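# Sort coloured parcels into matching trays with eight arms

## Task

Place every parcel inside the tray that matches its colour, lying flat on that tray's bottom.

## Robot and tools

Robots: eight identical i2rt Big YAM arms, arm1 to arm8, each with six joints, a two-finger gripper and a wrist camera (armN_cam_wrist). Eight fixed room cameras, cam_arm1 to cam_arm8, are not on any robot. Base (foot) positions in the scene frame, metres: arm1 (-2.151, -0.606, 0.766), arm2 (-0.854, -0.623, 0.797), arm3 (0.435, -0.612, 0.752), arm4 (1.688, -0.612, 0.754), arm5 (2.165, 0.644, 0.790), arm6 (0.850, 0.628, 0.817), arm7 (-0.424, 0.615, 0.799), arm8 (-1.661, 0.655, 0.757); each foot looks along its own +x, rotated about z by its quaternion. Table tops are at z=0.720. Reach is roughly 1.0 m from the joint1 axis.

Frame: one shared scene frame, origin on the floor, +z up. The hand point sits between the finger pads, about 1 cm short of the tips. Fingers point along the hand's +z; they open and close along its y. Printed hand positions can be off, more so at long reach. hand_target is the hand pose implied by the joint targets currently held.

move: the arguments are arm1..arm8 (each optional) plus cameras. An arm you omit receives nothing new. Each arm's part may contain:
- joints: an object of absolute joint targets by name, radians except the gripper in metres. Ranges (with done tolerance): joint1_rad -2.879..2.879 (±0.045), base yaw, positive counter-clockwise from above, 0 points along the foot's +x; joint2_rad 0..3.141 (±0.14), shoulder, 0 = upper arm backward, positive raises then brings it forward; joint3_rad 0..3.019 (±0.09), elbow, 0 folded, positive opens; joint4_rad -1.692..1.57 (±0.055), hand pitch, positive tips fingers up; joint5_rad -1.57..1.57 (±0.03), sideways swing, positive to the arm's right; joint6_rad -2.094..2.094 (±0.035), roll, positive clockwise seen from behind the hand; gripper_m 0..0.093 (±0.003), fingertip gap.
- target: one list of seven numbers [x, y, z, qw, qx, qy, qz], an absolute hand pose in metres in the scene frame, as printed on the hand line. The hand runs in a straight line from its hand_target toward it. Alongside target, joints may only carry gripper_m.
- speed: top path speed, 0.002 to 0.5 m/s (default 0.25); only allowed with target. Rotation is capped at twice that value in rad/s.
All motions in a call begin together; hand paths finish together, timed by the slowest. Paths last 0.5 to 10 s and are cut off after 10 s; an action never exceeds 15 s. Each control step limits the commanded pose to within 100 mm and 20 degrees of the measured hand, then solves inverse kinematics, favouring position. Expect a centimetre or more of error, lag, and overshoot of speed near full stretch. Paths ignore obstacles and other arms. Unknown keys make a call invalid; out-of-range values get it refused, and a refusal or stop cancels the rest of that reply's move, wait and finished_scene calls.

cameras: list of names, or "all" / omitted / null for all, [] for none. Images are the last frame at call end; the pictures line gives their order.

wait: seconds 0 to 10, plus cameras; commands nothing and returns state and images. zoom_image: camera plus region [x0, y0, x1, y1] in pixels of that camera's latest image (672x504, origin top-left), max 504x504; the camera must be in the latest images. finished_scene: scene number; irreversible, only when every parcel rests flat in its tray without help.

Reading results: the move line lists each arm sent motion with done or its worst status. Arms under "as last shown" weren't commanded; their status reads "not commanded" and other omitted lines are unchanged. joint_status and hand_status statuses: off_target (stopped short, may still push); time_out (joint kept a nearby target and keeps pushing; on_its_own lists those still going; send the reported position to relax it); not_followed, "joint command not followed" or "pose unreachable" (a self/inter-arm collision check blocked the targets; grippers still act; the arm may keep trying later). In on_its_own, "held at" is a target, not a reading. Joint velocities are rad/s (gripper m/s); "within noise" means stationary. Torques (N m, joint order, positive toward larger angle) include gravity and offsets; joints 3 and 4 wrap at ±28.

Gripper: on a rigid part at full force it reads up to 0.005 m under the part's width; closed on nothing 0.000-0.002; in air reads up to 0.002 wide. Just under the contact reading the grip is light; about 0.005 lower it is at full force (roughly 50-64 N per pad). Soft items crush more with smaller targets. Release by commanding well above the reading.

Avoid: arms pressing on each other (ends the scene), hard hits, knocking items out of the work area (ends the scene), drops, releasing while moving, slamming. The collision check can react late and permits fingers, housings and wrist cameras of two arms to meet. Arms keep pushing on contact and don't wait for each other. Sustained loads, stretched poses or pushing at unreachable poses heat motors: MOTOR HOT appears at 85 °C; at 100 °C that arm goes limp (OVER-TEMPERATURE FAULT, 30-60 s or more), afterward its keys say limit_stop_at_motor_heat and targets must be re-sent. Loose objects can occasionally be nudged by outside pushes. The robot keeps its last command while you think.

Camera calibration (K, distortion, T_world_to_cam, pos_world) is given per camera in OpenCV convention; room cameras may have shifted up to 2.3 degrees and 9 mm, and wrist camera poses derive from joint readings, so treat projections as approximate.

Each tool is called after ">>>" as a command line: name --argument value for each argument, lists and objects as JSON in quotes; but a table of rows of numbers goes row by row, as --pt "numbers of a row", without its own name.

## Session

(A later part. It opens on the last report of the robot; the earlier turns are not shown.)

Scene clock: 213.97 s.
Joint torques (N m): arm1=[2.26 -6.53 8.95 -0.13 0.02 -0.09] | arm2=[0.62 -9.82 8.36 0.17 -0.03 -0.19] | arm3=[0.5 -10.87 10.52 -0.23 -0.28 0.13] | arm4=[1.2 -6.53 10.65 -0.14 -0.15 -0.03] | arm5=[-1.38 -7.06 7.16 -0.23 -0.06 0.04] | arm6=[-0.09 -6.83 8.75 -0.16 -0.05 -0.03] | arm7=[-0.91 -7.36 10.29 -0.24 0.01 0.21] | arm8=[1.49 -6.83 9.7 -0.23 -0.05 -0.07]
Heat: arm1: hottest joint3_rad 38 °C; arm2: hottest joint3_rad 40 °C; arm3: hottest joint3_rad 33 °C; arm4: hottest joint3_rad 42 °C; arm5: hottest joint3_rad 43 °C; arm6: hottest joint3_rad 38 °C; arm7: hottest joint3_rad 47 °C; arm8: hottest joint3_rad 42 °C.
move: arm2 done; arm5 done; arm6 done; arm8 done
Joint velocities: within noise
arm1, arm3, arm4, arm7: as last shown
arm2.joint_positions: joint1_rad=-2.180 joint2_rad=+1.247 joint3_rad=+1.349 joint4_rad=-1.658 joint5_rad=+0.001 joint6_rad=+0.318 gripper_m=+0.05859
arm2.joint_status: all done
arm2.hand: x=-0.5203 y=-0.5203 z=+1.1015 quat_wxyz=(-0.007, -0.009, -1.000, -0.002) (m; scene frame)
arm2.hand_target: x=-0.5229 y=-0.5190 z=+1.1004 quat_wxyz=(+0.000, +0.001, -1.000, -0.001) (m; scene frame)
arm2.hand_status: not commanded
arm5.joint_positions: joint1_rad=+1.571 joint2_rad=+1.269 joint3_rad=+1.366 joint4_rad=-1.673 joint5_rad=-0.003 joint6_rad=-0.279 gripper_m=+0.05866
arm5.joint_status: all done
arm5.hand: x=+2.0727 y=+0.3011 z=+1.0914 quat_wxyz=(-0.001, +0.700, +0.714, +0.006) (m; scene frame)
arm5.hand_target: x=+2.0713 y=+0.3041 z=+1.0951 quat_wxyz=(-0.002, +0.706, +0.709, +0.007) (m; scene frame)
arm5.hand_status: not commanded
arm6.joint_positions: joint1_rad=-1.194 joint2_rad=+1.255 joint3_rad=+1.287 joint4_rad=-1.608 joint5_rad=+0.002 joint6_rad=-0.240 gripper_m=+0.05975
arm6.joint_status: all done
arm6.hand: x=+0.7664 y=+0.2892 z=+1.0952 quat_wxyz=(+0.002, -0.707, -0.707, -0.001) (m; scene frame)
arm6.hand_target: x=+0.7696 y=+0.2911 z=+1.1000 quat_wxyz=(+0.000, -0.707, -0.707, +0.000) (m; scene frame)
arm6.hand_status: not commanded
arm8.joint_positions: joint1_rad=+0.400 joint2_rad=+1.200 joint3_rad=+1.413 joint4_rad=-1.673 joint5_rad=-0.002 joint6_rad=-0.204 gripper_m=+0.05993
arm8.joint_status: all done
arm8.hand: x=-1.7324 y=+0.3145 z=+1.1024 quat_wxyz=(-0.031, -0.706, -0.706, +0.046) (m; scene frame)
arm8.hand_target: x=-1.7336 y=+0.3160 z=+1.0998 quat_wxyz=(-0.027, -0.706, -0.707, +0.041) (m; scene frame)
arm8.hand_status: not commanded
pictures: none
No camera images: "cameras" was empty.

>>> move --arm8 '{"target":[-1.80,0,0.85,0,0.7071,0.7071,0],"speed":0.35}' --arm5 '{"target":[1.99,0,0.85,0,0.7071,0.7071,0],"speed":0.35}' --arm2 '{"target":[-0.21,-0.42,0.85,0,0,1,0],"speed":0.35}' --arm6 '{"target":[0.70,0,0.85,0,0.7071,0.7071,0],"speed":0.35}' --cameras '[]'

>>> move --arm8 '{"target":[-1.80,-0.005,0.772,0,0.7071,0.7071,0],"speed":0.12}' --arm5 '{"target":[1.99,-0.005,0.772,0,0.7071,0.7071,0],"speed":0.12}' --arm2 '{"target":[-0.205,-0.42,0.770,0,0,1,0],"speed":0.12}' --arm6 '{"target":[0.70,-0.005,0.770,0,0.7071,0.7071,0],"speed":0.12}' --cameras '[]'

Scene clock: 227.87 s.
Joint torques (N m): arm1=[2.02 -7 8.94 -0.05 0.01 -0.06] | arm2=[0.73 -25.23 11.54 0.17 0.04 -0.17] | arm3=[0.62 -10.99 10.5 -0.24 -0.29 0.13] | arm4=[1.2 -6.48 10.65 -0.14 -0.16 -0.03] | arm5=[-0.67 -19.66 9.78 -0.14 -0.08 0.06] | arm6=[-0.15 -15.79 11.79 -0.24 -0.05 -0.03] | arm7=[-0.85 -7.3 10.28 -0.23 0 0.2] | arm8=[1.79 -21.42 14.41 -0.65 -0.01 -0.08]
Heat: arm1: hottest joint3_rad 38 °C; arm2: hottest joint3_rad 40 °C; arm3: hottest joint3_rad 33 °C; arm4: hottest joint3_rad 42 °C; arm5: hottest joint3_rad 42 °C; arm6: hottest joint3_rad 37 °C; arm7: hottest joint3_rad 47 °C; arm8: hottest joint3_rad 41 °C.
move: arm2 off_target; arm5 off_target; arm6 off_target; arm8 off_target
Joint velocities: within noise
arm1.joint_positions: joint1_rad=+1.458 joint2_rad=+1.200 joint3_rad=+1.328 joint4_rad=-1.649 joint5_rad=+0.001 joint6_rad=-0.512 gripper_m=+0.09398
arm1.joint_status: not commanded
arm1.hand: x=-1.9786 y=-0.3119 z=+1.0749 quat_wxyz=(-0.022, +0.698, -0.715, -0.001) (m; scene frame)
arm1.hand_target: x=-1.9833 y=-0.3118 z=+1.0754 quat_wxyz=(-0.017, +0.705, -0.709, +0.000) (m; scene frame)
arm1.hand_status: not commanded
arm2.joint_positions: joint1_rad=-2.180 joint2_rad=+2.212 joint3_rad=+1.924 joint4_rad=-1.314 joint5_rad=+0.001 joint6_rad=+0.318 gripper_m=+0.05859
arm2.joint_status: not commanded
arm2.hand: x=-0.2222 y=-0.4275 z=+0.8369 quat_wxyz=(+0.014, -0.008, -1.000, +0.004) (m; scene frame)
arm2.hand_target: x=-0.2107 y=-0.4200 z=+0.8501 quat_wxyz=(+0.000, +0.000, -1.000, +0.000) (m; scene frame)
arm2.hand_status: off_target (0.019 m and 2.0 deg from the pose sent, 0.412 m and 1.3 deg at the start)
arm3.joint_positions: joint1_rad=+0.306 joint2_rad=+1.216 joint3_rad=+1.315 joint4_rad=-1.648 joint5_rad=+0.004 joint6_rad=-0.306 gripper_m=+0.09396
arm3.joint_status: not commanded
arm3.hand: x=+0.1104 y=-0.5106 z=+1.0518 quat_wxyz=(-0.008, +1.000, +0.000, -0.007) (m; scene frame)
arm3.hand_target: x=+0.1111 y=-0.5170 z=+1.0623 quat_wxyz=(-0.009, +1.000, +0.000, -0.017) (m; scene frame)
arm3.hand_status: not commanded
arm4.joint_positions: joint1_rad=+0.147 joint2_rad=+1.199 joint3_rad=+1.325 joint4_rad=-1.649 joint5_rad=+0.001 joint6_rad=-0.451 gripper_m=+0.09398
arm4.joint_status: not commanded
arm4.hand: x=+1.8456 y=-0.3074 z=+1.0593 quat_wxyz=(-0.015, +0.700, -0.714, -0.008) (m; scene frame)
arm4.hand_target: x=+1.8408 y=-0.3068 z=+1.0608 quat_wxyz=(-0.012, +0.707, -0.707, -0.007) (m; scene frame)
arm4.hand_status: not commanded
arm5.joint_positions: joint1_rad=+1.571 joint2_rad=+2.188 joint3_rad=+1.883 joint4_rad=-1.307 joint5_rad=+0.000 joint6_rad=-0.273 gripper_m=+0.05866
arm5.joint_status: not commanded
arm5.hand: x=+1.9966 y=+0.0153 z=+0.8257 quat_wxyz=(-0.011, +0.702, +0.711, +0.021) (m; scene frame)
arm5.hand_target: x=+1.9904 y=+0.0011 z=+0.8503 quat_wxyz=(+0.000, +0.707, +0.707, +0.000) (m; scene frame)
arm5.hand_status: off_target (0.029 m and 2.8 deg from the pose sent, 0.395 m and 1.3 deg at the start)
arm6.joint_positions: joint1_rad=-1.194 joint2_rad=+2.145 joint3_rad=+1.749 joint4_rad=-1.211 joint5_rad=+0.001 joint6_rad=-0.240 gripper_m=+0.05975
arm6.joint_status: not commanded
arm6.hand: x=+0.7001 y=+0.0185 z=+0.8354 quat_wxyz=(+0.010, -0.707, -0.707, -0.015) (m; scene frame)
arm6.hand_target: x=+0.7003 y=+0.0009 z=+0.8503 quat_wxyz=(+0.000, -0.707, -0.707, +0.000) (m; scene frame)
arm6.hand_status: off_target (0.024 m and 2.1 deg from the pose sent, 0.385 m and 0.3 deg at the start)
arm7.joint_positions: joint1_rad=-1.001 joint2_rad=+1.203 joint3_rad=+1.329 joint4_rad=-1.649 joint5_rad=-0.002 joint6_rad=-0.084 gripper_m=+0.09395
arm7.joint_status: not commanded
arm7.hand: x=-0.4472 y=+0.2749 z=+1.1090 quat_wxyz=(-0.015, -0.702, -0.712, +0.017) (m; scene frame)
arm7.hand_target: x=-0.4495 y=+0.2783 z=+1.1103 quat_wxyz=(-0.012, -0.707, -0.707, +0.015) (m; scene frame)
arm7.hand_status: not commanded
arm8.joint_positions: joint1_rad=+0.400 joint2_rad=+2.169 joint3_rad=+1.950 joint4_rad=-1.388 joint5_rad=-0.002 joint6_rad=-0.204 gripper_m=+0.05993
arm8.joint_status: not commanded
arm8.hand: x=-1.7950 y=+0.0142 z=+0.8344 quat_wxyz=(+0.009, -0.707, -0.707, -0.015) (m; scene frame)
arm8.hand_target: x=-1.7998 y=+0.0009 z=+0.8501 quat_wxyz=(+0.000, -0.707, -0.707, +0.000) (m; scene frame)
arm8.hand_status: off_target (0.022 m and 2.1 deg from the pose sent, 0.409 m and 6.4 deg at the start)
pictures: none
No camera images: "cameras" was empty.

Scene clock: 229.20 s.
Joint torques (N m): arm1=[2.02 -6.83 8.9 -0.16 0 -0.07] | arm2=[0.56 -25.29 8.21 0.91 0.04 -0.19] | arm3=[0.56 -10.87 10.48 -0.24 -0.29 0.13] | arm4=[1.2 -6.48 10.65 -0.14 -0.16 -0.03] | arm5=[-1.08 -20.25 6.65 0.62 -0.07 0.01] | arm6=[0.09 -16.44 8.35 0.53 -0.04 -0.02] | arm7=[-0.79 -7.53 10.26 -0.21 0.01 0.21] | arm8=[1.96 -21.07 9.78 0.29 -0.03 -0.05]
Heat: arm1: hottest joint3_rad 38 °C; arm2: hottest joint3_rad 40 °C; arm3: hottest joint3_rad 33 °C; arm4: hottest joint3_rad 42 °C; arm5: hottest joint3_rad 42 °C; arm6: hottest joint3_rad 37 °C; arm7: hottest joint3_rad 47 °C; arm8: hottest joint3_rad 41 °C.
move: arm2 done; arm5 off_target; arm6 done; arm8 done
Joint velocities: within noise
arm1, arm3, arm4, arm7: as last shown
arm2.joint_positions: joint1_rad=-2.180 joint2_rad=+2.301 joint3_rad=+1.911 joint4_rad=-1.190 joint5_rad=+0.001 joint6_rad=+0.317 gripper_m=+0.05859
arm2.joint_status: not commanded
arm2.hand: x=-0.2081 y=-0.4230 z=+0.7739 quat_wxyz=(+0.004, -0.008, -1.000, +0.001) (m; scene frame)
arm2.hand_target: x=-0.2052 y=-0.4199 z=+0.7701 quat_wxyz=(+0.000, +0.000, -1.000, +0.000) (m; scene frame)
arm2.hand_status: done (0.006 m and 1.1 deg from the pose sent, 0.070 m and 2.0 deg at the start)
arm5.joint_positions: joint1_rad=+1.571 joint2_rad=+2.276 joint3_rad=+1.870 joint4_rad=-1.188 joint5_rad=+0.000 joint6_rad=-0.271 gripper_m=+0.05867
arm5.joint_status: not commanded
arm5.hand: x=+1.9933 y=+0.0023 z=+0.7641 quat_wxyz=(-0.006, +0.703, +0.711, +0.013) (m; scene frame)
arm5.hand_target: x=+1.9902 y=-0.0048 z=+0.7720 quat_wxyz=(+0.000, +0.707, +0.707, +0.000) (m; scene frame)
arm5.hand_status: off_target (0.011 m and 1.8 deg from the pose sent, 0.058 m and 2.8 deg at the start)
arm6.joint_positions: joint1_rad=-1.194 joint2_rad=+2.251 joint3_rad=+1.749 joint4_rad=-1.088 joint5_rad=+0.001 joint6_rad=-0.240 gripper_m=+0.05975
arm6.joint_status: not commanded
arm6.hand: x=+0.6965 y=+0.0041 z=+0.7697 quat_wxyz=(+0.006, -0.707, -0.707, -0.008) (m; scene frame)
arm6.hand_target: x=+0.7001 y=-0.0049 z=+0.7702 quat_wxyz=(+0.000, -0.707, -0.707, +0.000) (m; scene frame)
arm6.hand_status: done (0.010 m and 1.1 deg from the pose sent, 0.070 m and 2.1 deg at the start)
arm8.joint_positions: joint1_rad=+0.400 joint2_rad=+2.242 joint3_rad=+1.923 joint4_rad=-1.259 joint5_rad=-0.002 joint6_rad=-0.204 gripper_m=+0.05993
arm8.joint_status: not commanded
arm8.hand: x=-1.7983 y=-0.0020 z=+0.7774 quat_wxyz=(+0.001, -0.708, -0.707, -0.003) (m; scene frame)
arm8.hand_target: x=-1.8000 y=-0.0050 z=+0.7721 quat_wxyz=(+0.000, -0.707, -0.707, +0.000) (m; scene frame)
arm8.hand_status: done (0.006 m and 0.3 deg from the pose sent, 0.066 m and 2.0 deg at the start)
pictures: none
No camera images: "cameras" was empty.

>>> move --arm8 '{"target":[-1.80,-0.005,0.750,0,0.7071,0.7071,0],"speed":0.06}' --arm5 '{"target":[1.99,-0.005,0.760,0,0.7071,0.7071,0],"speed":0.06}' --arm2 '{"target":[-0.205,-0.42,0.750,0,0,1,0],"speed":0.06}' --arm6 '{"target":[0.70,-0.005,0.750,0,0.7071,0.7071,0],"speed":0.06}' --cameras '[]'

Scene clock: 238.33 s.
Joint torques (N m): arm1=[2.14 -6.89 8.81 -0.12 0.01 -0.06] | arm2=[0.5 -25 7.71 0.95 0.03 -0.19] | arm3=[0.56 -10.81 10.48 -0.24 -0.29 0.13] | arm4=[1.2 -6.48 10.66 -0.16 -0.16 -0.03] | arm5=[-0.97 -19.49 6.43 0.68 -0.07 0.06] | arm6=[0.03 -16.15 7.6 0.57 -0.04 -0.02] | arm7=[-0.79 -7.36 10.24 -0.25 0 0.19] | arm8=[1.79 -21.13 9.07 0.27 -0.04 -0.06]
Heat: arm1: hottest joint3_rad 39 °C; arm2: hottest joint3_rad 39 °C; arm3: hottest joint3_rad 33 °C; arm4: hottest joint3_rad 42 °C; arm5: hottest joint3_rad 41 °C; arm6: hottest joint3_rad 37 °C; arm7: hottest joint3_rad 47 °C; arm8: hottest joint3_rad 40 °C.
move: arm2 off_target; arm5 done; arm6 done; arm8 off_target
Joint velocities: within noise
arm1, arm3, arm4, arm7: as last shown
arm2.joint_positions: joint1_rad=-2.180 joint2_rad=+2.316 joint3_rad=+1.904 joint4_rad=-1.154 joint5_rad=+0.001 joint6_rad=+0.317 gripper_m=+0.05859
arm2.joint_status: not commanded
arm2.hand: x=-0.2048 y=-0.4220 z=+0.7610 quat_wxyz=(-0.002, -0.008, -1.000, -0.001) (m; scene frame)
arm2.hand_target: x=-0.2052 y=-0.4199 z=+0.7501 quat_wxyz=(+0.000, +0.000, -1.000, +0.000) (m; scene frame)
arm2.hand_status: off_target (0.011 m and 1.0 deg from the pose sent, 0.024 m and 1.1 deg at the start)
arm5.joint_positions: joint1_rad=+1.571 joint2_rad=+2.278 joint3_rad=+1.867 joint4_rad=-1.166 joint5_rad=+0.000 joint6_rad=-0.271 gripper_m=+0.05866
arm5.joint_status: not commanded
arm5.hand: x=+1.9922 y=-0.0014 z=+0.7617 quat_wxyz=(-0.002, +0.703, +0.711, +0.006) (m; scene frame)
arm5.hand_target: x=+1.9901 y=-0.0050 z=+0.7600 quat_wxyz=(+0.000, +0.707, +0.707, +0.000) (m; scene frame)
arm5.hand_status: done (0.005 m and 1.0 deg from the pose sent, 0.009 m and 1.8 deg at the start)
arm6.joint_positions: joint1_rad=-1.194 joint2_rad=+2.275 joint3_rad=+1.749 joint4_rad=-1.052 joint5_rad=+0.001 joint6_rad=-0.240 gripper_m=+0.05975
arm6.joint_status: not commanded
arm6.hand: x=+0.6955 y=-0.0001 z=+0.7548 quat_wxyz=(+0.003, -0.707, -0.707, -0.003) (m; scene frame)
arm6.hand_target: x=+0.7000 y=-0.0049 z=+0.7501 quat_wxyz=(+0.000, -0.707, -0.707, +0.000) (m; scene frame)
arm6.hand_status: done (0.008 m and 0.4 deg from the pose sent, 0.022 m and 1.1 deg at the start)
arm8.joint_positions: joint1_rad=+0.400 joint2_rad=+2.254 joint3_rad=+1.907 joint4_rad=-1.215 joint5_rad=-0.002 joint6_rad=-0.204 gripper_m=+0.05993
arm8.joint_status: not commanded
arm8.hand: x=-1.7990 y=-0.0054 z=+0.7636 quat_wxyz=(-0.003, -0.708, -0.707, +0.003) (m; scene frame)
arm8.hand_target: x=-1.7999 y=-0.0048 z=+0.7502 quat_wxyz=(+0.000, -0.707, -0.707, +0.000) (m; scene frame)
arm8.hand_status: off_target (0.014 m and 0.6 deg from the pose sent, 0.028 m and 0.4 deg at the start)
pictures: none
No camera images: "cameras" was empty.

>>> move --arm8 '{"target":[-1.80,-0.005,0.738,0,0.7071,0.7071,0],"speed":0.06}' --arm5 '{"target":[1.99,-0.005,0.750,0,0.7071,0.7071,0],"speed":0.06}' --arm2 '{"target":[-0.205,-0.42,0.736,0,0,1,0],"speed":0.06}' --arm6 '{"target":[0.70,-0.005,0.742,0,0.7071,0.7071,0],"speed":0.06}' --cameras '[]'

>>> move --arm8 '{"joints":{"gripper_m":0.093}}' --arm5 '{"joints":{"gripper_m":0.093}}' --arm2 '{"joints":{"gripper_m":0.093}}' --arm6 '{"joints":{"gripper_m":0.093}}' --cameras '[]'

>>> move --arm8 '{"target":[-1.80,0,0.95,0,0.7071,0.7071,0],"speed":0.35}' --arm5 '{"target":[1.99,0,0.95,0,0.7071,0.7071,0],"speed":0.35}' --arm2 '{"target":[-0.21,-0.42,0.95,0,0,1,0],"speed":0.35}' --arm6 '{"target":[0.70,0,0.95,0,0.7071,0.7071,0],"speed":0.35}' --cameras '[]'

>>> move --arm8 '{"target":[-1.74,0.31,1.1,0,0.7071,0.7071,0],"speed":0.4}' --arm5 '{"target":[2.07,0.305,1.1,0,0.7071,0.7071,0],"speed":0.4}' --arm2 '{"target":[-0.52,-0.52,1.1,0,0,1,0],"speed":0.4}' --arm6 '{"target":[0.77,0.29,1.1,0,0.7071,0.7071,0],"speed":0.4}' --cameras '[]'

>>> move --arm1 '{"target":[-1.797,-0.005,0.92,0,-0.7071,0.7071,0],"speed":0.4}' --arm4 '{"target":[1.992,0.0,0.92,0,-0.7071,0.7071,0],"speed":0.4}' --arm3 '{"target":[-0.205,-0.42,0.92,0,1,0,0],"speed":0.4}' --cameras '["arm1_cam_wrist","arm4_cam_wrist","arm3_cam_wrist"]'

Scene clock: 262.83 s.
Joint torques (N m): arm1=[2.08 -7 8.85 -0.06 0 -0.08] | arm2=[0.5 -23.88 7.2 1.26 0.03 -0.19] | arm3=[0.5 -10.87 10.52 -0.25 -0.3 0.12] | arm4=[1.2 -6.53 10.65 -0.14 -0.15 -0.03] | arm5=[-0.85 -18.96 6.23 0.87 -0.06 0.02] | arm6=[0.03 -15.33 7.32 0.84 -0.04 -0.02] | arm7=[-0.91 -7.41 10.24 -0.23 0.02 0.21] | arm8=[1.73 -20.25 8.7 0.53 -0.04 -0.05]
Heat: arm1: hottest joint3_rad 39 °C; arm2: hottest joint3_rad 38 °C; arm3: hottest joint3_rad 33 °C; arm4: hottest joint3_rad 42 °C; arm5: hottest joint3_rad 39 °C; arm6: hottest joint3_rad 37 °C; arm7: hottest joint3_rad 47 °C; arm8: hottest joint3_rad 39 °C.
move: arm2 off_target; arm5 done; arm6 off_target; arm8 off_target
Joint velocities: within noise
arm1, arm3, arm4, arm7: as last shown
arm2.joint_positions: joint1_rad=-2.180 joint2_rad=+2.320 joint3_rad=+1.902 joint4_rad=-1.137 joint5_rad=+0.001 joint6_rad=+0.317 gripper_m=+0.05859
arm2.joint_status: not commanded
arm2.hand: x=-0.2022 y=-0.4212 z=+0.7581 quat_wxyz=(-0.008, -0.008, -1.000, -0.003) (m; scene frame)
arm2.hand_target: x=-0.2056 y=-0.4201 z=+0.7364 quat_wxyz=(+0.000, +0.000, -1.000, +0.000) (m; scene frame)
arm2.hand_status: off_target (0.022 m and 1.3 deg from the pose sent, 0.025 m and 1.0 deg at the start)
arm5.joint_positions: joint1_rad=+1.571 joint2_rad=+2.289 joint3_rad=+1.862 joint4_rad=-1.149 joint5_rad=+0.000 joint6_rad=-0.271 gripper_m=+0.05867
arm5.joint_status: not commanded
arm5.hand: x=+1.9923 y=-0.0014 z=+0.7528 quat_wxyz=(-0.002, +0.703, +0.711, +0.006) (m; scene frame)
arm5.hand_target: x=+1.9901 y=-0.0049 z=+0.7500 quat_wxyz=(+0.000, +0.707, +0.707, +0.000) (m; scene frame)
arm5.hand_status: done (0.005 m and 0.9 deg from the pose sent, 0.012 m and 0.9 deg at the start)
arm6.joint_positions: joint1_rad=-1.194 joint2_rad=+2.275 joint3_rad=+1.749 joint4_rad=-1.046 joint5_rad=+0.001 joint6_rad=-0.240 gripper_m=+0.05975
arm6.joint_status: not commanded
arm6.hand: x=+0.6952 y=-0.0015 z=+0.7546 quat_wxyz=(+0.001, -0.707, -0.707, +0.000) (m; scene frame)
arm6.hand_target: x=+0.7001 y=-0.0047 z=+0.7423 quat_wxyz=(+0.000, -0.707, -0.707, +0.000) (m; scene frame)
arm6.hand_status: off_target (0.014 m and 0.1 deg from the pose sent, 0.014 m and 0.4 deg at the start)
arm8.joint_positions: joint1_rad=+0.400 joint2_rad=+2.258 joint3_rad=+1.901 joint4_rad=-1.197 joint5_rad=-0.001 joint6_rad=-0.204 gripper_m=+0.05993
arm8.joint_status: not commanded
arm8.hand: x=-1.7994 y=-0.0067 z=+0.7588 quat_wxyz=(-0.005, -0.708, -0.707, +0.007) (m; scene frame)
arm8.hand_target: x=-1.7999 y=-0.0045 z=+0.7383 quat_wxyz=(+0.000, -0.707, -0.707, +0.000) (m; scene frame)
arm8.hand_status: off_target (0.021 m and 1.0 deg from the pose sent, 0.025 m and 0.6 deg at the start)
pictures: none
No camera images: "cameras" was empty.

Scene clock: 263.53 s.
Joint torques (N m): arm1=[2.08 -6.53 8.91 -0.05 0.02 -0.08] | arm2=[0.5 -24.53 7.43 0.94 0.03 -0.19] | arm3=[0.62 -10.87 10.48 -0.23 -0.29 0.12] | arm4=[1.2 -6.53 10.65 -0.14 -0.16 -0.03] | arm5=[-0.97 -18.14 6.24 0.91 -0.08 0.03] | arm6=[0.09 -15.74 7.28 0.57 -0.03 -0.02] | arm7=[-0.97 -7.59 10.26 -0.21 0.01 0.2] | arm8=[1.85 -20.6 8.81 0.31 -0.06 -0.05]
Heat: arm1: hottest joint3_rad 39 °C; arm2: hottest joint3_rad 38 °C; arm3: hottest joint3_rad 33 °C; arm4: hottest joint3_rad 42 °C; arm5: hottest joint3_rad 39 °C; arm6: hottest joint3_rad 37 °C; arm7: hottest joint3_rad 47 °C; arm8: hottest joint3_rad 39 °C.
move: arm2 done; arm5 done; arm6 done; arm8 done
Joint velocities: within noise
arm1, arm3, arm4, arm7: as last shown
arm2.joint_positions: joint1_rad=-2.180 joint2_rad=+2.327 joint3_rad=+1.898 joint4_rad=-1.129 joint5_rad=+0.001 joint6_rad=+0.317 gripper_m=+0.09288
arm2.joint_status: all done
arm2.hand: x=-0.2028 y=-0.4214 z=+0.7520 quat_wxyz=(-0.006, -0.008, -1.000, -0.002) (m; scene frame)
arm2.hand_target: x=-0.2057 y=-0.4201 z=+0.7363 quat_wxyz=(+0.000, +0.000, -1.000, +0.000) (m; scene frame)
arm2.hand_status: not commanded
arm5.joint_positions: joint1_rad=+1.571 joint2_rad=+2.289 joint3_rad=+1.862 joint4_rad=-1.147 joint5_rad=+0.000 joint6_rad=-0.271 gripper_m=+0.09283
arm5.joint_status: all done
arm5.hand: x=+1.9921 y=-0.0018 z=+0.7528 quat_wxyz=(-0.002, +0.703, +0.711, +0.005) (m; scene frame)
arm5.hand_target: x=+1.9901 y=-0.0049 z=+0.7500 quat_wxyz=(+0.000, +0.707, +0.707, +0.000) (m; scene frame)
arm5.hand_status: not commanded
arm6.joint_positions: joint1_rad=-1.194 joint2_rad=+2.280 joint3_rad=+1.749 joint4_rad=-1.038 joint5_rad=+0.001 joint6_rad=-0.240 gripper_m=+0.09285
arm6.joint_status: all done
arm6.hand: x=+0.6950 y=-0.0025 z=+0.7515 quat_wxyz=(+0.000, -0.707, -0.707, +0.001) (m; scene frame)
arm6.hand_target: x=+0.7001 y=-0.0047 z=+0.7422 quat_wxyz=(+0.000, -0.707, -0.707, +0.000) (m; scene frame)
arm6.hand_status: not commanded
arm8.joint_positions: joint1_rad=+0.400 joint2_rad=+2.261 joint3_rad=+1.901 joint4_rad=-1.192 joint5_rad=-0.001 joint6_rad=-0.204 gripper_m=+0.09288
arm8.joint_status: all done
arm8.hand: x=-1.7996 y=-0.0077 z=+0.7568 quat_wxyz=(-0.006, -0.708, -0.707, +0.008) (m; scene frame)
arm8.hand_target: x=-1.7999 y=-0.0045 z=+0.7383 quat_wxyz=(+0.000, -0.707, -0.707, +0.000) (m; scene frame)
arm8.hand_status: not commanded
pictures: none
No camera images: "cameras" was empty.

Scene clock: 265.43 s.
Joint torques (N m): arm1=[1.96 -7.06 8.9 -0.12 -0.01 -0.06] | arm2=[0.73 -23.94 11.82 0.14 0.04 -0.16] | arm3=[0.56 -10.87 10.5 -0.24 -0.28 0.13] | arm4=[1.2 -6.48 10.65 -0.14 -0.16 -0.03] | arm5=[-1.32 -18.14 10.09 -0.12 -0.11 0.02] | arm6=[-0.09 -16.5 12.49 -0.21 -0.04 -0.04] | arm7=[-0.91 -7.53 10.26 -0.24 0 0.2] | arm8=[1.49 -20.25 14.72 -0.57 -0.04 -0.06]
Heat: arm1: hottest joint3_rad 39 °C; arm2: hottest joint3_rad 38 °C; arm3: hottest joint3_rad 33 °C; arm4: hottest joint3_rad 42 °C; arm5: hottest joint3_rad 39 °C; arm6: hottest joint3_rad 37 °C; arm7: hottest joint3_rad 47 °C; arm8: hottest joint3_rad 39 °C.
move: arm2 off_target; arm5 off_target; arm6 off_target; arm8 off_target
Joint velocities: within noise
arm1, arm3, arm4, arm7: as last shown
arm2.joint_positions: joint1_rad=-2.180 joint2_rad=+2.157 joint3_rad=+2.116 joint4_rad=-1.547 joint5_rad=+0.001 joint6_rad=+0.317 gripper_m=+0.09292
arm2.joint_status: not commanded
arm2.hand: x=-0.2184 y=-0.4264 z=+0.9446 quat_wxyz=(+0.008, -0.008, -1.000, +0.002) (m; scene frame)
arm2.hand_target: x=-0.2105 y=-0.4200 z=+0.9499 quat_wxyz=(+0.000, +0.000, -1.000, +0.000) (m; scene frame)
arm2.hand_status: off_target (0.012 m and 1.3 deg from the pose sent, 0.198 m and 1.2 deg at the start; pose on its path clipped on 8 of 57 steps)
arm5.joint_positions: joint1_rad=+1.571 joint2_rad=+2.132 joint3_rad=+2.074 joint4_rad=-1.541 joint5_rad=+0.000 joint6_rad=-0.271 gripper_m=+0.09288
arm5.joint_status: not commanded
arm5.hand: x=+1.9950 y=+0.0102 z=+0.9328 quat_wxyz=(-0.008, +0.703, +0.711, +0.016) (m; scene frame)
arm5.hand_target: x=+1.9903 y=+0.0008 z=+0.9500 quat_wxyz=(+0.000, +0.707, +0.707, +0.000) (m; scene frame)
arm5.hand_status: off_target (0.021 m and 2.1 deg from the pose sent, 0.197 m and 0.8 deg at the start; pose on its path clipped on 10 of 57 steps)
arm6.joint_positions: joint1_rad=-1.194 joint2_rad=+2.083 joint3_rad=+1.898 joint4_rad=-1.432 joint5_rad=+0.001 joint6_rad=-0.240 gripper_m=+0.09289
arm6.joint_status: not commanded
arm6.hand: x=+0.6995 y=+0.0159 z=+0.9283 quat_wxyz=(+0.013, -0.707, -0.707, -0.020) (m; scene frame)
arm6.hand_target: x=+0.7003 y=+0.0010 z=+0.9502 quat_wxyz=(+0.000, -0.707, -0.707, +0.000) (m; scene frame)
arm6.hand_status: off_target (0.027 m and 2.7 deg from the pose sent, 0.199 m and 0.1 deg at the start; pose on its path clipped on 11 of 57 steps)
arm8.joint_positions: joint1_rad=+0.400 joint2_rad=+2.137 joint3_rad=+2.184 joint4_rad=-1.639 joint5_rad=-0.001 joint6_rad=-0.204 gripper_m=+0.09292
arm8.joint_status: not commanded
arm8.hand: x=-1.7958 y=+0.0107 z=+0.9442 quat_wxyz=(+0.005, -0.708, -0.707, -0.008) (m; scene frame)
arm8.hand_target: x=-1.7999 y=+0.0007 z=+0.9500 quat_wxyz=(+0.000, -0.707, -0.707, +0.001) (m; scene frame)
arm8.hand_status: off_target (0.013 m and 1.1 deg from the pose sent, 0.193 m and 1.1 deg at the start; pose on its path clipped on 11 of 57 steps)
pictures: none
No camera images: "cameras" was empty.

Scene clock: 267.27 s.
Joint torques (N m): arm1=[2.14 -6.71 8.92 -0.09 0.02 -0.06] | arm2=[0.32 -9.11 8.27 0.23 0.03 -0.19] | arm3=[0.62 -10.93 10.54 -0.2 -0.28 0.12] | arm4=[1.2 -6.53 10.65 -0.14 -0.16 -0.03] | arm5=[-1.38 -6.59 7.06 0.02 -0.03 -0.03] | arm6=[0.09 -6.53 8.64 -0.13 -0.03 -0.02] | arm7=[-0.85 -7.47 10.28 -0.24 0.01 0.21] | arm8=[1.14 -6.95 9.55 -0.24 -0.08 -0.1]
Heat: arm1: hottest joint3_rad 39 °C; arm2: hottest joint3_rad 38 °C; arm3: hottest joint3_rad 33 °C; arm4: hottest joint3_rad 42 °C; arm5: hottest joint3_rad 39 °C; arm6: hottest joint3_rad 37 °C; arm7: hottest joint3_rad 47 °C; arm8: hottest joint3_rad 39 °C.
move: arm2 done; arm5 done; arm6 done; arm8 off_target
Joint velocities: within noise
arm1, arm3, arm4, arm7: as last shown
arm2.joint_positions: joint1_rad=-2.180 joint2_rad=+1.246 joint3_rad=+1.355 joint4_rad=-1.658 joint5_rad=+0.001 joint6_rad=+0.315 gripper_m=+0.09292
arm2.joint_status: not commanded
arm2.hand: x=-0.5192 y=-0.5199 z=+1.1044 quat_wxyz=(-0.011, -0.007, -1.000, -0.004) (m; scene frame)
arm2.hand_target: x=-0.5201 y=-0.5199 z=+1.1001 quat_wxyz=(+0.000, +0.000, -1.000, +0.000) (m; scene frame)
arm2.hand_status: done (0.004 m and 1.5 deg from the pose sent, 0.352 m and 1.3 deg at the start)
arm5.joint_positions: joint1_rad=+1.571 joint2_rad=+1.251 joint3_rad=+1.373 joint4_rad=-1.674 joint5_rad=+0.000 joint6_rad=-0.271 gripper_m=+0.09288
arm5.joint_status: not commanded
arm5.hand: x=+2.0727 y=+0.3032 z=+1.1001 quat_wxyz=(+0.004, +0.703, +0.711, -0.005) (m; scene frame)
arm5.hand_target: x=+2.0701 y=+0.3050 z=+1.1001 quat_wxyz=(+0.000, +0.707, +0.707, +0.000) (m; scene frame)
arm5.hand_status: done (0.003 m and 0.9 deg from the pose sent, 0.347 m and 2.1 deg at the start)
arm6.joint_positions: joint1_rad=-1.194 joint2_rad=+1.254 joint3_rad=+1.291 joint4_rad=-1.607 joint5_rad=+0.001 joint6_rad=-0.240 gripper_m=+0.09289
arm6.joint_status: not commanded
arm6.hand: x=+0.7664 y=+0.2883 z=+1.0968 quat_wxyz=(+0.000, -0.707, -0.707, +0.000) (m; scene frame)
arm6.hand_target: x=+0.7700 y=+0.2900 z=+1.1000 quat_wxyz=(+0.000, -0.707, -0.707, +0.000) (m; scene frame)
arm6.hand_status: done (0.005 m and 0.1 deg from the pose sent, 0.331 m and 2.7 deg at the start)
arm8.joint_positions: joint1_rad=+0.390 joint2_rad=+1.218 joint3_rad=+1.432 joint4_rad=-1.673 joint5_rad=-0.001 joint6_rad=-0.215 gripper_m=+0.09292
arm8.joint_status: not commanded
arm8.hand: x=-1.7377 y=+0.3085 z=+1.1037 quat_wxyz=(-0.031, -0.706, -0.706, +0.047) (m; scene frame)
arm8.hand_target: x=-1.7400 y=+0.3098 z=+1.0993 quat_wxyz=(-0.025, -0.706, -0.706, +0.039) (m; scene frame)
arm8.hand_status: off_target (0.005 m and 6.4 deg from the pose sent, 0.342 m and 1.1 deg at the start; a joint's target at an end of its range on 30 of 55 steps)
pictures: none
No camera images: "cameras" was empty.

Scene clock: 269.53 s.
Joint torques (N m): arm1=[1.38 -19.9 12.64 -0.13 -0.07 -0.06] | arm2=[0.32 -9.11 8.27 0.23 0.03 -0.19] | arm3=[0.26 -23.12 14.22 -0.32 -0.29 0.08] | arm4=[1.44 -16.97 14.72 -0.2 -0.02 -0.02] | arm5=[-1.79 -5.83 7.16 -0.17 -0.07 -0.03] | arm6=[0.03 -6.48 8.64 -0.14 -0.02 -0.02] | arm7=[-0.85 -7.41 10.24 -0.23 0.02 0.21] | arm8=[1.32 -7.12 9.55 -0.2 -0.08 -0.1]
Heat: arm1: hottest joint3_rad 39 °C; arm2: hottest joint3_rad 38 °C; arm3: hottest joint3_rad 34 °C; arm4: hottest joint3_rad 43 °C; arm5: hottest joint3_rad 39 °C; arm6: hottest joint3_rad 37 °C; arm7: hottest joint3_rad 47 °C; arm8: hottest joint3_rad 39 °C.
move: arm1 done; arm3 off_target; arm4 off_target
Joint velocities: within noise
arm1.joint_positions: joint1_rad=+1.458 joint2_rad=+2.223 joint3_rad=+2.259 joint4_rad=-1.610 joint5_rad=-0.005 joint6_rad=-0.528 gripper_m=+0.09398
arm1.joint_status: not commanded
arm1.hand: x=-1.8014 y=-0.0142 z=+0.9192 quat_wxyz=(+0.005, +0.704, -0.710, +0.003) (m; scene frame)
arm1.hand_target: x=-1.7972 y=-0.0055 z=+0.9200 quat_wxyz=(-0.001, +0.707, -0.707, +0.000) (m; scene frame)
arm1.hand_status: done (0.010 m and 0.8 deg from the pose sent, 0.389 m and 2.9 deg at the start)
arm2, arm5, arm6, arm7, arm8: as last shown
arm3.joint_positions: joint1_rad=+0.306 joint2_rad=+2.135 joint3_rad=+2.095 joint4_rad=-1.565 joint5_rad=-0.004 joint6_rad=-0.306 gripper_m=+0.09396
arm3.joint_status: not commanded
arm3.hand: x=-0.1901 y=-0.4162 z=+0.9027 quat_wxyz=(+0.004, +1.000, +0.000, +0.019) (m; scene frame)
arm3.hand_target: x=-0.2039 y=-0.4203 z=+0.9200 quat_wxyz=(+0.000, +1.000, +0.000, -0.001) (m; scene frame)
arm3.hand_status: off_target (0.023 m and 2.2 deg from the pose sent, 0.354 m and 1.2 deg at the start)
arm4.joint_positions: joint1_rad=+0.147 joint2_rad=+2.148 joint3_rad=+2.180 joint4_rad=-1.596 joint5_rad=+0.004 joint6_rad=-0.451 gripper_m=+0.09398
arm4.joint_status: not commanded
arm4.hand: x=+1.9944 y=-0.0147 z=+0.9212 quat_wxyz=(+0.004, +0.700, -0.714, +0.000) (m; scene frame)
arm4.hand_target: x=+1.9915 y=-0.0006 z=+0.9199 quat_wxyz=(-0.001, +0.707, -0.707, +0.000) (m; scene frame)
arm4.hand_status: off_target (0.015 m and 1.3 deg from the pose sent, 0.368 m and 2.3 deg at the start)
arm5.hand_target: x=+2.0701 y=+0.3049 z=+1.1001 quat_wxyz=(+0.000, +0.707, +0.707, +0.000) (m; scene frame)
arm6.joint_positions: joint1_rad=-1.194 joint2_rad=+1.254 joint3_rad=+1.291 joint4_rad=-1.608 joint5_rad=+0.001 joint6_rad=-0.240 gripper_m=+0.09289
arm6.hand: x=+0.7664 y=+0.2884 z=+1.0968 quat_wxyz=(+0.000, -0.707, -0.707, +0.000) (m; scene frame)
pictures: arm1_cam_wrist, arm3_cam_wrist, arm4_cam_wrist
camera_calibration:
arm1_cam_wrist: T_world_to_cam=[[0.999682, -0.0242131, -0.00698735, 1.80794], [-0.0156036, -0.812424, 0.582858, -0.570693], [-0.0197895, -0.582564, -0.812544, 0.829555], [0, 0, 0, 1]] pos_world=[-1.79985, 0.0633997, 1.01932]
arm3_cam_wrist: T_world_to_cam=[[0.00434216, 0.999989, 0.00175733, 0.414336], [0.790873, -0.00450957, 0.611964, -0.398057], [0.611965, -0.00126742, -0.790884, 0.953739], [0, 0, 0, 1]] pos_world=[-0.270641, -0.414918, 0.997166]
arm4_cam_wrist: T_world_to_cam=[[0.999958, -0.00683052, 0.00616746, -2.00271], [-0.00914907, -0.810226, 0.586046, -0.52879], [0.000994045, -0.586077, -0.810255, 0.860722], [0, 0, 0, 1]] pos_world=[1.99693, 0.0623301, 1.01965]

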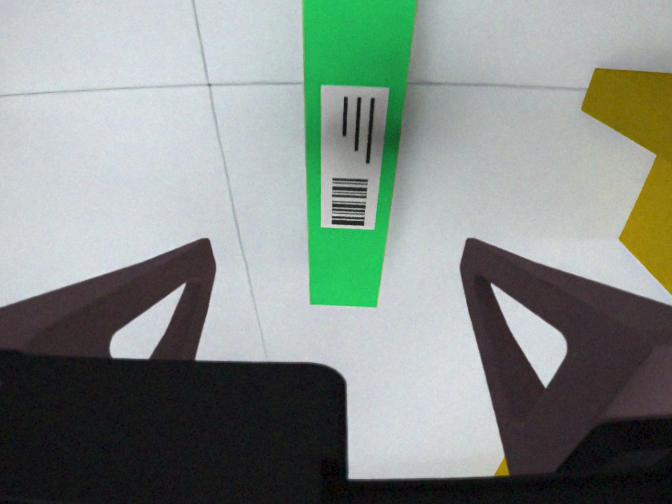

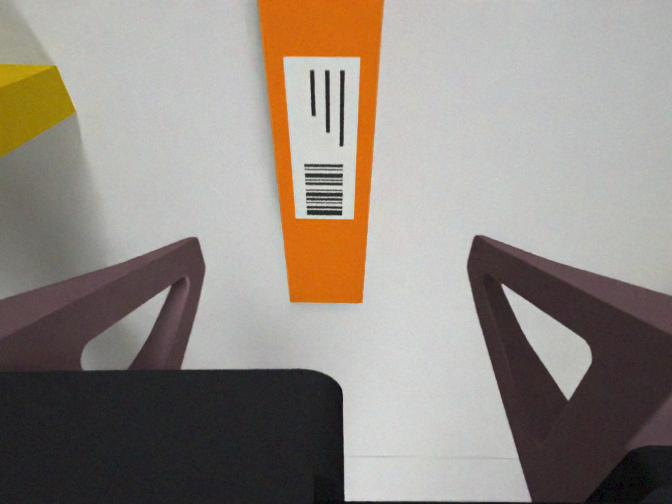

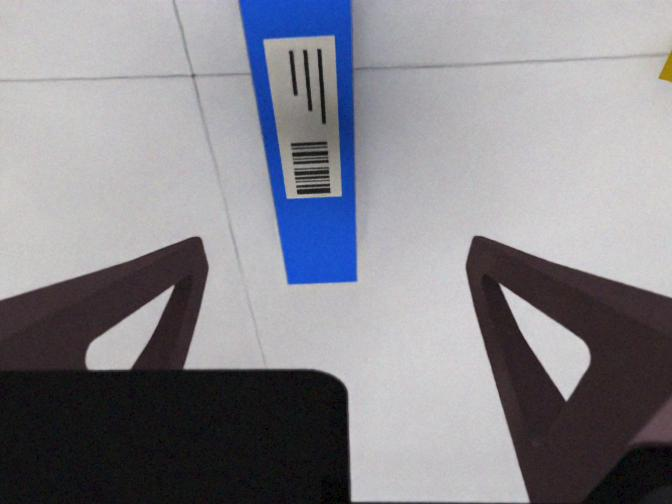

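>>> move --arm1 '{"target":[-1.786,0.0,0.757,0,-0.7071,0.7071,0]}' --arm4 '{"target":[1.98,0.008,0.757,0,-0.7071,0.7071,0]}' --arm3 '{"target":[-0.210,-0.426,0.757,0,1,0,0]}' --cameras '[]'

>>> move --arm1 '{"joints":{"gripper_m":0.048}}' --arm4 '{"joints":{"gripper_m":0.048}}' --arm3 '{"joints":{"gripper_m":0.048}}' --cameras '[]'

>>> move --arm1 '{"target":[-1.79,0.0,0.97,0,-0.7071,0.7071,0],"speed":0.3}' --arm4 '{"target":[1.982,0.0,0.97,0,-0.7071,0.7071,0],"speed":0.3}' --arm3 '{"target":[-0.20,-0.425,0.97,0,1,0,0],"speed":0.3}' --cameras '["arm1_cam_wrist","arm4_cam_wrist","arm3_cam_wrist"]'

>>> move --arm1 '{"target":[-1.975,-0.305,1.1,0,-0.7071,0.7071,0],"speed":0.35}' --arm4 '{"target":[1.84,-0.30,1.1,0,-0.7071,0.7071,0],"speed":0.35}' --arm3 '{"target":[0.10,-0.51,1.1,0,1,0,0],"speed":0.35}' --cameras '[]'

>>> move --arm1 '{"joints":{"joint1_rad":-1.546,"joint6_rad":-0.06}}' --arm4 '{"joints":{"joint1_rad":-1.88,"joint6_rad":0.02}}' --arm3 '{"joints":{"joint1_rad":2.162,"joint6_rad":-0.07}}' --cameras '[]'

>>> move --arm1 '{"target":[-2.416,-1.234,0.87,0,0.8166,0.5771,0],"speed":0.3}' --arm4 '{"target":[2.114,-1.182,0.88,0,0.4586,0.8886,0],"speed":0.3}' --arm3 '{"target":[0.422,-1.272,0.88,0,0.6884,0.7254,0],"speed":0.3}' --cameras '["cam_arm1","cam_arm3","cam_arm4"]'

Scene clock: 291.43 s.
Joint torques (N m): arm1=[0.44 -21.42 9.03 0.72 -0.05 -0.09] | arm2=[0.32 -9.11 8.27 0.23 0.03 -0.19] | arm3=[-0.21 -24.18 9.52 0.59 -0.29 0.12] | arm4=[1.61 -18.43 10.5 0.72 -0.03 0.12] | arm5=[-1.26 -6.36 7.15 -0.12 -0.1 -0.05] | arm6=[0.09 -6.59 8.62 -0.13 -0.03 -0.02] | arm7=[-1.03 -7.59 10.22 -0.18 0.02 0.22] | arm8=[1.08 -6.83 9.59 -0.29 -0.09 -0.11]
Heat: arm1: hottest joint3_rad 41 °C; arm2: hottest joint3_rad 37 °C; arm3: hottest joint3_rad 35 °C; arm4: hottest joint3_rad 46 °C; arm5: hottest joint3_rad 39 °C; arm6: hottest joint3_rad 37 °C; arm7: hottest joint3_rad 47 °C; arm8: hottest joint3_rad 37 °C.
move: arm1 done; arm3 off_target; arm4 off_target
Joint velocities: within noise
arm1.joint_positions: joint1_rad=+1.458 joint2_rad=+2.350 joint3_rad=+2.069 joint4_rad=-1.295 joint5_rad=-0.005 joint6_rad=-0.536 gripper_m=+0.09398
arm1.joint_status: not commanded
arm1.hand: x=-1.7929 y=-0.0024 z=+0.7614 quat_wxyz=(+0.005, +0.707, -0.707, +0.003) (m; scene frame)
arm1.hand_target: x=-1.7860 y=-0.0001 z=+0.7571 quat_wxyz=(+0.000, +0.707, -0.707, +0.000) (m; scene frame)
arm1.hand_status: done (0.009 m and 0.7 deg from the pose sent, 0.163 m and 0.8 deg at the start)
arm2, arm5, arm6, arm8: as last shown
arm3.joint_positions: joint1_rad=+0.314 joint2_rad=+2.251 joint3_rad=+1.887 joint4_rad=-1.234 joint5_rad=-0.004 joint6_rad=-0.298 gripper_m=+0.09396
arm3.joint_status: not commanded
arm3.hand: x=-0.1987 y=-0.4183 z=+0.7493 quat_wxyz=(+0.003, +1.000, +0.001, +0.015) (m; scene frame)
arm3.hand_target: x=-0.2097 y=-0.4260 z=+0.7571 quat_wxyz=(+0.000, +1.000, +0.000, +0.000) (m; scene frame)
arm3.hand_status: off_target (0.016 m and 1.8 deg from the pose sent, 0.147 m and 2.2 deg at the start)
arm4.joint_positions: joint1_rad=+0.167 joint2_rad=+2.250 joint3_rad=+1.949 joint4_rad=-1.256 joint5_rad=+0.005 joint6_rad=-0.447 gripper_m=+0.09398
arm4.joint_status: not commanded
arm4.hand: x=+1.9859 y=+0.0006 z=+0.7671 quat_wxyz=(+0.001, +0.706, -0.709, -0.001) (m; scene frame)
arm4.hand_target: x=+1.9798 y=+0.0077 z=+0.7570 quat_wxyz=(+0.000, +0.707, -0.707, +0.000) (m; scene frame)
arm4.hand_status: off_target (0.014 m and 0.3 deg from the pose sent, 0.166 m and 1.3 deg at the start)
arm7.joint_positions: joint1_rad=-1.001 joint2_rad=+1.203 joint3_rad=+1.329 joint4_rad=-1.649 joint5_rad=-0.002 joint6_rad=-0.084 gripper_m=+0.09395
arm7.joint_status: not commanded
arm7.hand: x=-0.4472 y=+0.2749 z=+1.1090 quat_wxyz=(-0.015, -0.702, -0.712, +0.017) (m; scene frame)
arm7.hand_target: x=-0.4495 y=+0.2783 z=+1.1103 quat_wxyz=(-0.012, -0.707, -0.707, +0.015) (m; scene frame)
arm7.hand_status: not commanded
pictures: none
No camera images: "cameras" was empty.

Scene clock: 292.07 s.
Joint torques (N m): arm1=[0.85 -21.3 9.16 0.7 -0.04 -0.06] | arm2=[0.32 -9.11 8.27 0.23 0.03 -0.19] | arm3=[0.44 -24.88 9.48 0.59 -0.25 0.13] | arm4=[1.32 -18.43 10.51 0.72 -0.03 0.11] | arm5=[-1.38 -6.36 7.05 -0.03 -0.11 -0.02] | arm6=[0.03 -6.59 8.62 -0.16 -0.02 -0.02] | arm7=[-0.97 -7.53 10.26 -0.24 0.01 0.2] | arm8=[1.08 -6.77 9.5 -0.21 -0.08 -0.08]
Heat: arm1: hottest joint3_rad 41 °C; arm2: hottest joint3_rad 37 °C; arm3: hottest joint3_rad 35 °C; arm4: hottest joint3_rad 46 °C; arm5: hottest joint3_rad 39 °C; arm6: hottest joint3_rad 37 °C; arm7: hottest joint3_rad 47 °C; arm8: hottest joint3_rad 37 °C.
move: arm1 off_target; arm3 off_target; arm4 off_target
Joint velocities: within noise
arm1.joint_positions: joint1_rad=+1.458 joint2_rad=+2.350 joint3_rad=+2.069 joint4_rad=-1.294 joint5_rad=-0.006 joint6_rad=-0.536 gripper_m=+0.05942
arm1.joint_status: gripper_m off_target (ended at +0.05946, target +0.04800)
arm1.hand: x=-1.7929 y=-0.0022 z=+0.7614 quat_wxyz=(+0.005, +0.707, -0.707, +0.002) (m; scene frame)
arm1.hand_target: x=-1.7860 y=-0.0002 z=+0.7571 quat_wxyz=(+0.000, +0.707, -0.707, +0.000) (m; scene frame)
arm1.hand_status: not commanded
arm2, arm5, arm6, arm7, arm8: as last shown
arm3.joint_positions: joint1_rad=+0.314 joint2_rad=+2.251 joint3_rad=+1.887 joint4_rad=-1.234 joint5_rad=-0.005 joint6_rad=-0.298 gripper_m=+0.05848
arm3.joint_status: gripper_m off_target (ended at +0.05850, target +0.04800)
arm3.hand: x=-0.1988 y=-0.4186 z=+0.7493 quat_wxyz=(+0.003, +1.000, +0.001, +0.015) (m; scene frame)
arm3.hand_target: x=-0.2097 y=-0.4260 z=+0.7571 quat_wxyz=(+0.000, +1.000, +0.000, +0.000) (m; scene frame)
arm3.hand_status: not commanded
arm4.joint_positions: joint1_rad=+0.167 joint2_rad=+2.250 joint3_rad=+1.949 joint4_rad=-1.256 joint5_rad=+0.005 joint6_rad=-0.447 gripper_m=+0.05931
arm4.joint_status: gripper_m off_target (ended at +0.05934, target +0.04800)
arm4.hand: x=+1.9859 y=+0.0006 z=+0.7671 quat_wxyz=(+0.001, +0.705, -0.709, -0.001) (m; scene frame)
arm4.hand_target: x=+1.9798 y=+0.0077 z=+0.7570 quat_wxyz=(+0.000, +0.707, -0.707, +0.000) (m; scene frame)
arm4.hand_status: not commanded
pictures: none
No camera images: "cameras" was empty.

Scene clock: 293.83 s.
Joint torques (N m): arm1=[0.5 -20.19 11.99 -0.03 -0.05 -0.03] | arm2=[0.32 -9.11 8.27 0.23 0.03 -0.19] | arm3=[-0.21 -23.12 14.45 -0.35 -0.22 0.03] | arm4=[0.79 -17.49 14.37 -0.23 -0.04 0.06] | arm5=[-1.73 -6.18 7.01 -0.02 -0.08 0.01] | arm6=[0.03 -6.59 8.61 -0.16 -0.03 -0.03] | arm7=[-0.85 -7.53 10.24 -0.21 0.01 0.2] | arm8=[1.2 -7.06 9.61 -0.18 -0.08 -0.09]
Heat: arm1: hottest joint3_rad 41 °C; arm2: hottest joint3_rad 37 °C; arm3: hottest joint3_rad 35 °C; arm4: hottest joint3_rad 47 °C; arm5: hottest joint3_rad 39 °C; arm6: hottest joint3_rad 37 °C; arm7: hottest joint3_rad 47 °C; arm8: hottest joint3_rad 37 °C.
move: arm1 off_target; arm3 off_target; arm4 off_target
Joint velocities: within noise
arm1.joint_positions: joint1_rad=+1.458 joint2_rad=+2.223 joint3_rad=+2.385 joint4_rad=-1.673 joint5_rad=-0.006 joint6_rad=-0.536 gripper_m=+0.05942
arm1.joint_status: not commanded
arm1.hand: x=-1.7962 y=-0.0044 z=+0.9675 quat_wxyz=(-0.026, +0.707, -0.707, -0.005) (m; scene frame)
arm1.hand_target: x=-1.7903 y=-0.0007 z=+0.9695 quat_wxyz=(-0.030, +0.707, -0.707, -0.008) (m; scene frame)
arm1.hand_status: off_target (0.008 m and 3.0 deg from the pose sent, 0.209 m and 0.6 deg at the start; pose on its path clipped on 5 of 53 steps; a joint's target at an end of its range on 31 of 53 steps)
arm2, arm5, arm6, arm7, arm8: as last shown
arm3.joint_positions: joint1_rad=+0.314 joint2_rad=+2.115 joint3_rad=+2.188 joint4_rad=-1.671 joint5_rad=-0.005 joint6_rad=-0.298 gripper_m=+0.05848
arm3.joint_status: not commanded
arm3.hand: x=-0.1877 y=-0.4236 z=+0.9506 quat_wxyz=(+0.004, +1.000, +0.001, +0.015) (m; scene frame)
arm3.hand_target: x=-0.1987 y=-0.4253 z=+0.9699 quat_wxyz=(-0.001, +1.000, +0.000, -0.005) (m; scene frame)
arm3.hand_status: off_target (0.023 m and 1.8 deg from the pose sent, 0.221 m and 1.8 deg at the start; pose on its path clipped on 17 of 53 steps; a joint's target at an end of its range on 19 of 53 steps)
arm4.joint_positions: joint1_rad=+0.167 joint2_rad=+2.134 joint3_rad=+2.272 joint4_rad=-1.684 joint5_rad=+0.005 joint6_rad=-0.447 gripper_m=+0.05931
arm4.joint_status: not commanded
arm4.hand: x=+1.9818 y=-0.0108 z=+0.9654 quat_wxyz=(-0.005, +0.705, -0.709, -0.003) (m; scene frame)
arm4.hand_target: x=+1.9816 y=-0.0007 z=+0.9696 quat_wxyz=(-0.013, +0.707, -0.707, -0.004) (m; scene frame)
arm4.hand_status: off_target (0.012 m and 0.7 deg from the pose sent, 0.203 m and 0.3 deg at the start; pose on its path clipped on 9 of 53 steps; a joint's target at an end of its range on 27 of 53 steps)
pictures: arm1_cam_wrist, arm3_cam_wrist, arm4_cam_wrist
camera_calibration:
arm1_cam_wrist: T_world_to_cam=[[0.999598, -0.0157469, 0.0235751, 1.77363], [-0.0259501, -0.843074, 0.537171, -0.565357], [0.0114168, -0.537566, -0.843144, 0.960459], [0, 0, 0, 1]] pos_world=[-1.79856, 0.0676016, 1.07169]
arm3_cam_wrist: T_world_to_cam=[[0.00359424, 0.999991, 0.0024172, 0.420861], [0.794858, -0.00432366, 0.60678, -0.423566], [0.606785, -0.000259581, -0.794866, 0.993347], [0, 0, 0, 1]] pos_world=[-0.267585, -0.422431, 1.04557]
arm4_cam_wrist: T_world_to_cam=[[0.999851, 0.0089018, 0.0148125, -1.99825], [-0.00118645, -0.819747, 0.572724, -0.554631], [0.0172408, -0.572656, -0.819614, 0.87575], [0, 0, 0, 1]] pos_world=[1.98219, 0.0646348, 1.06503]

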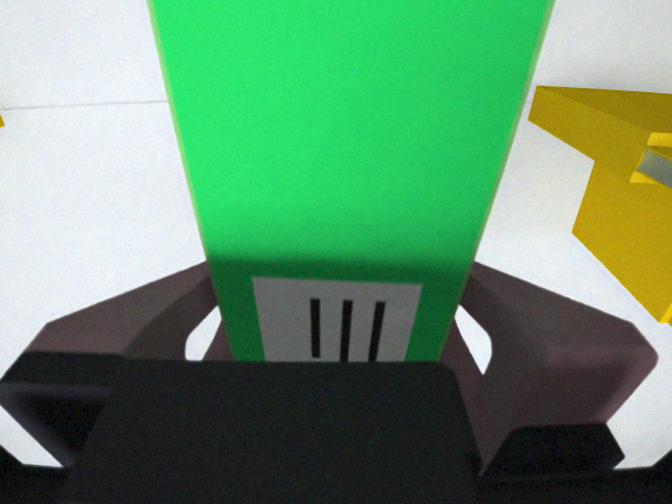

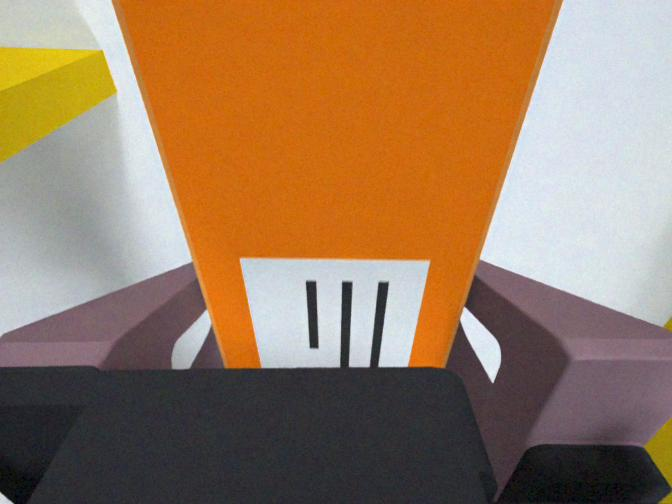

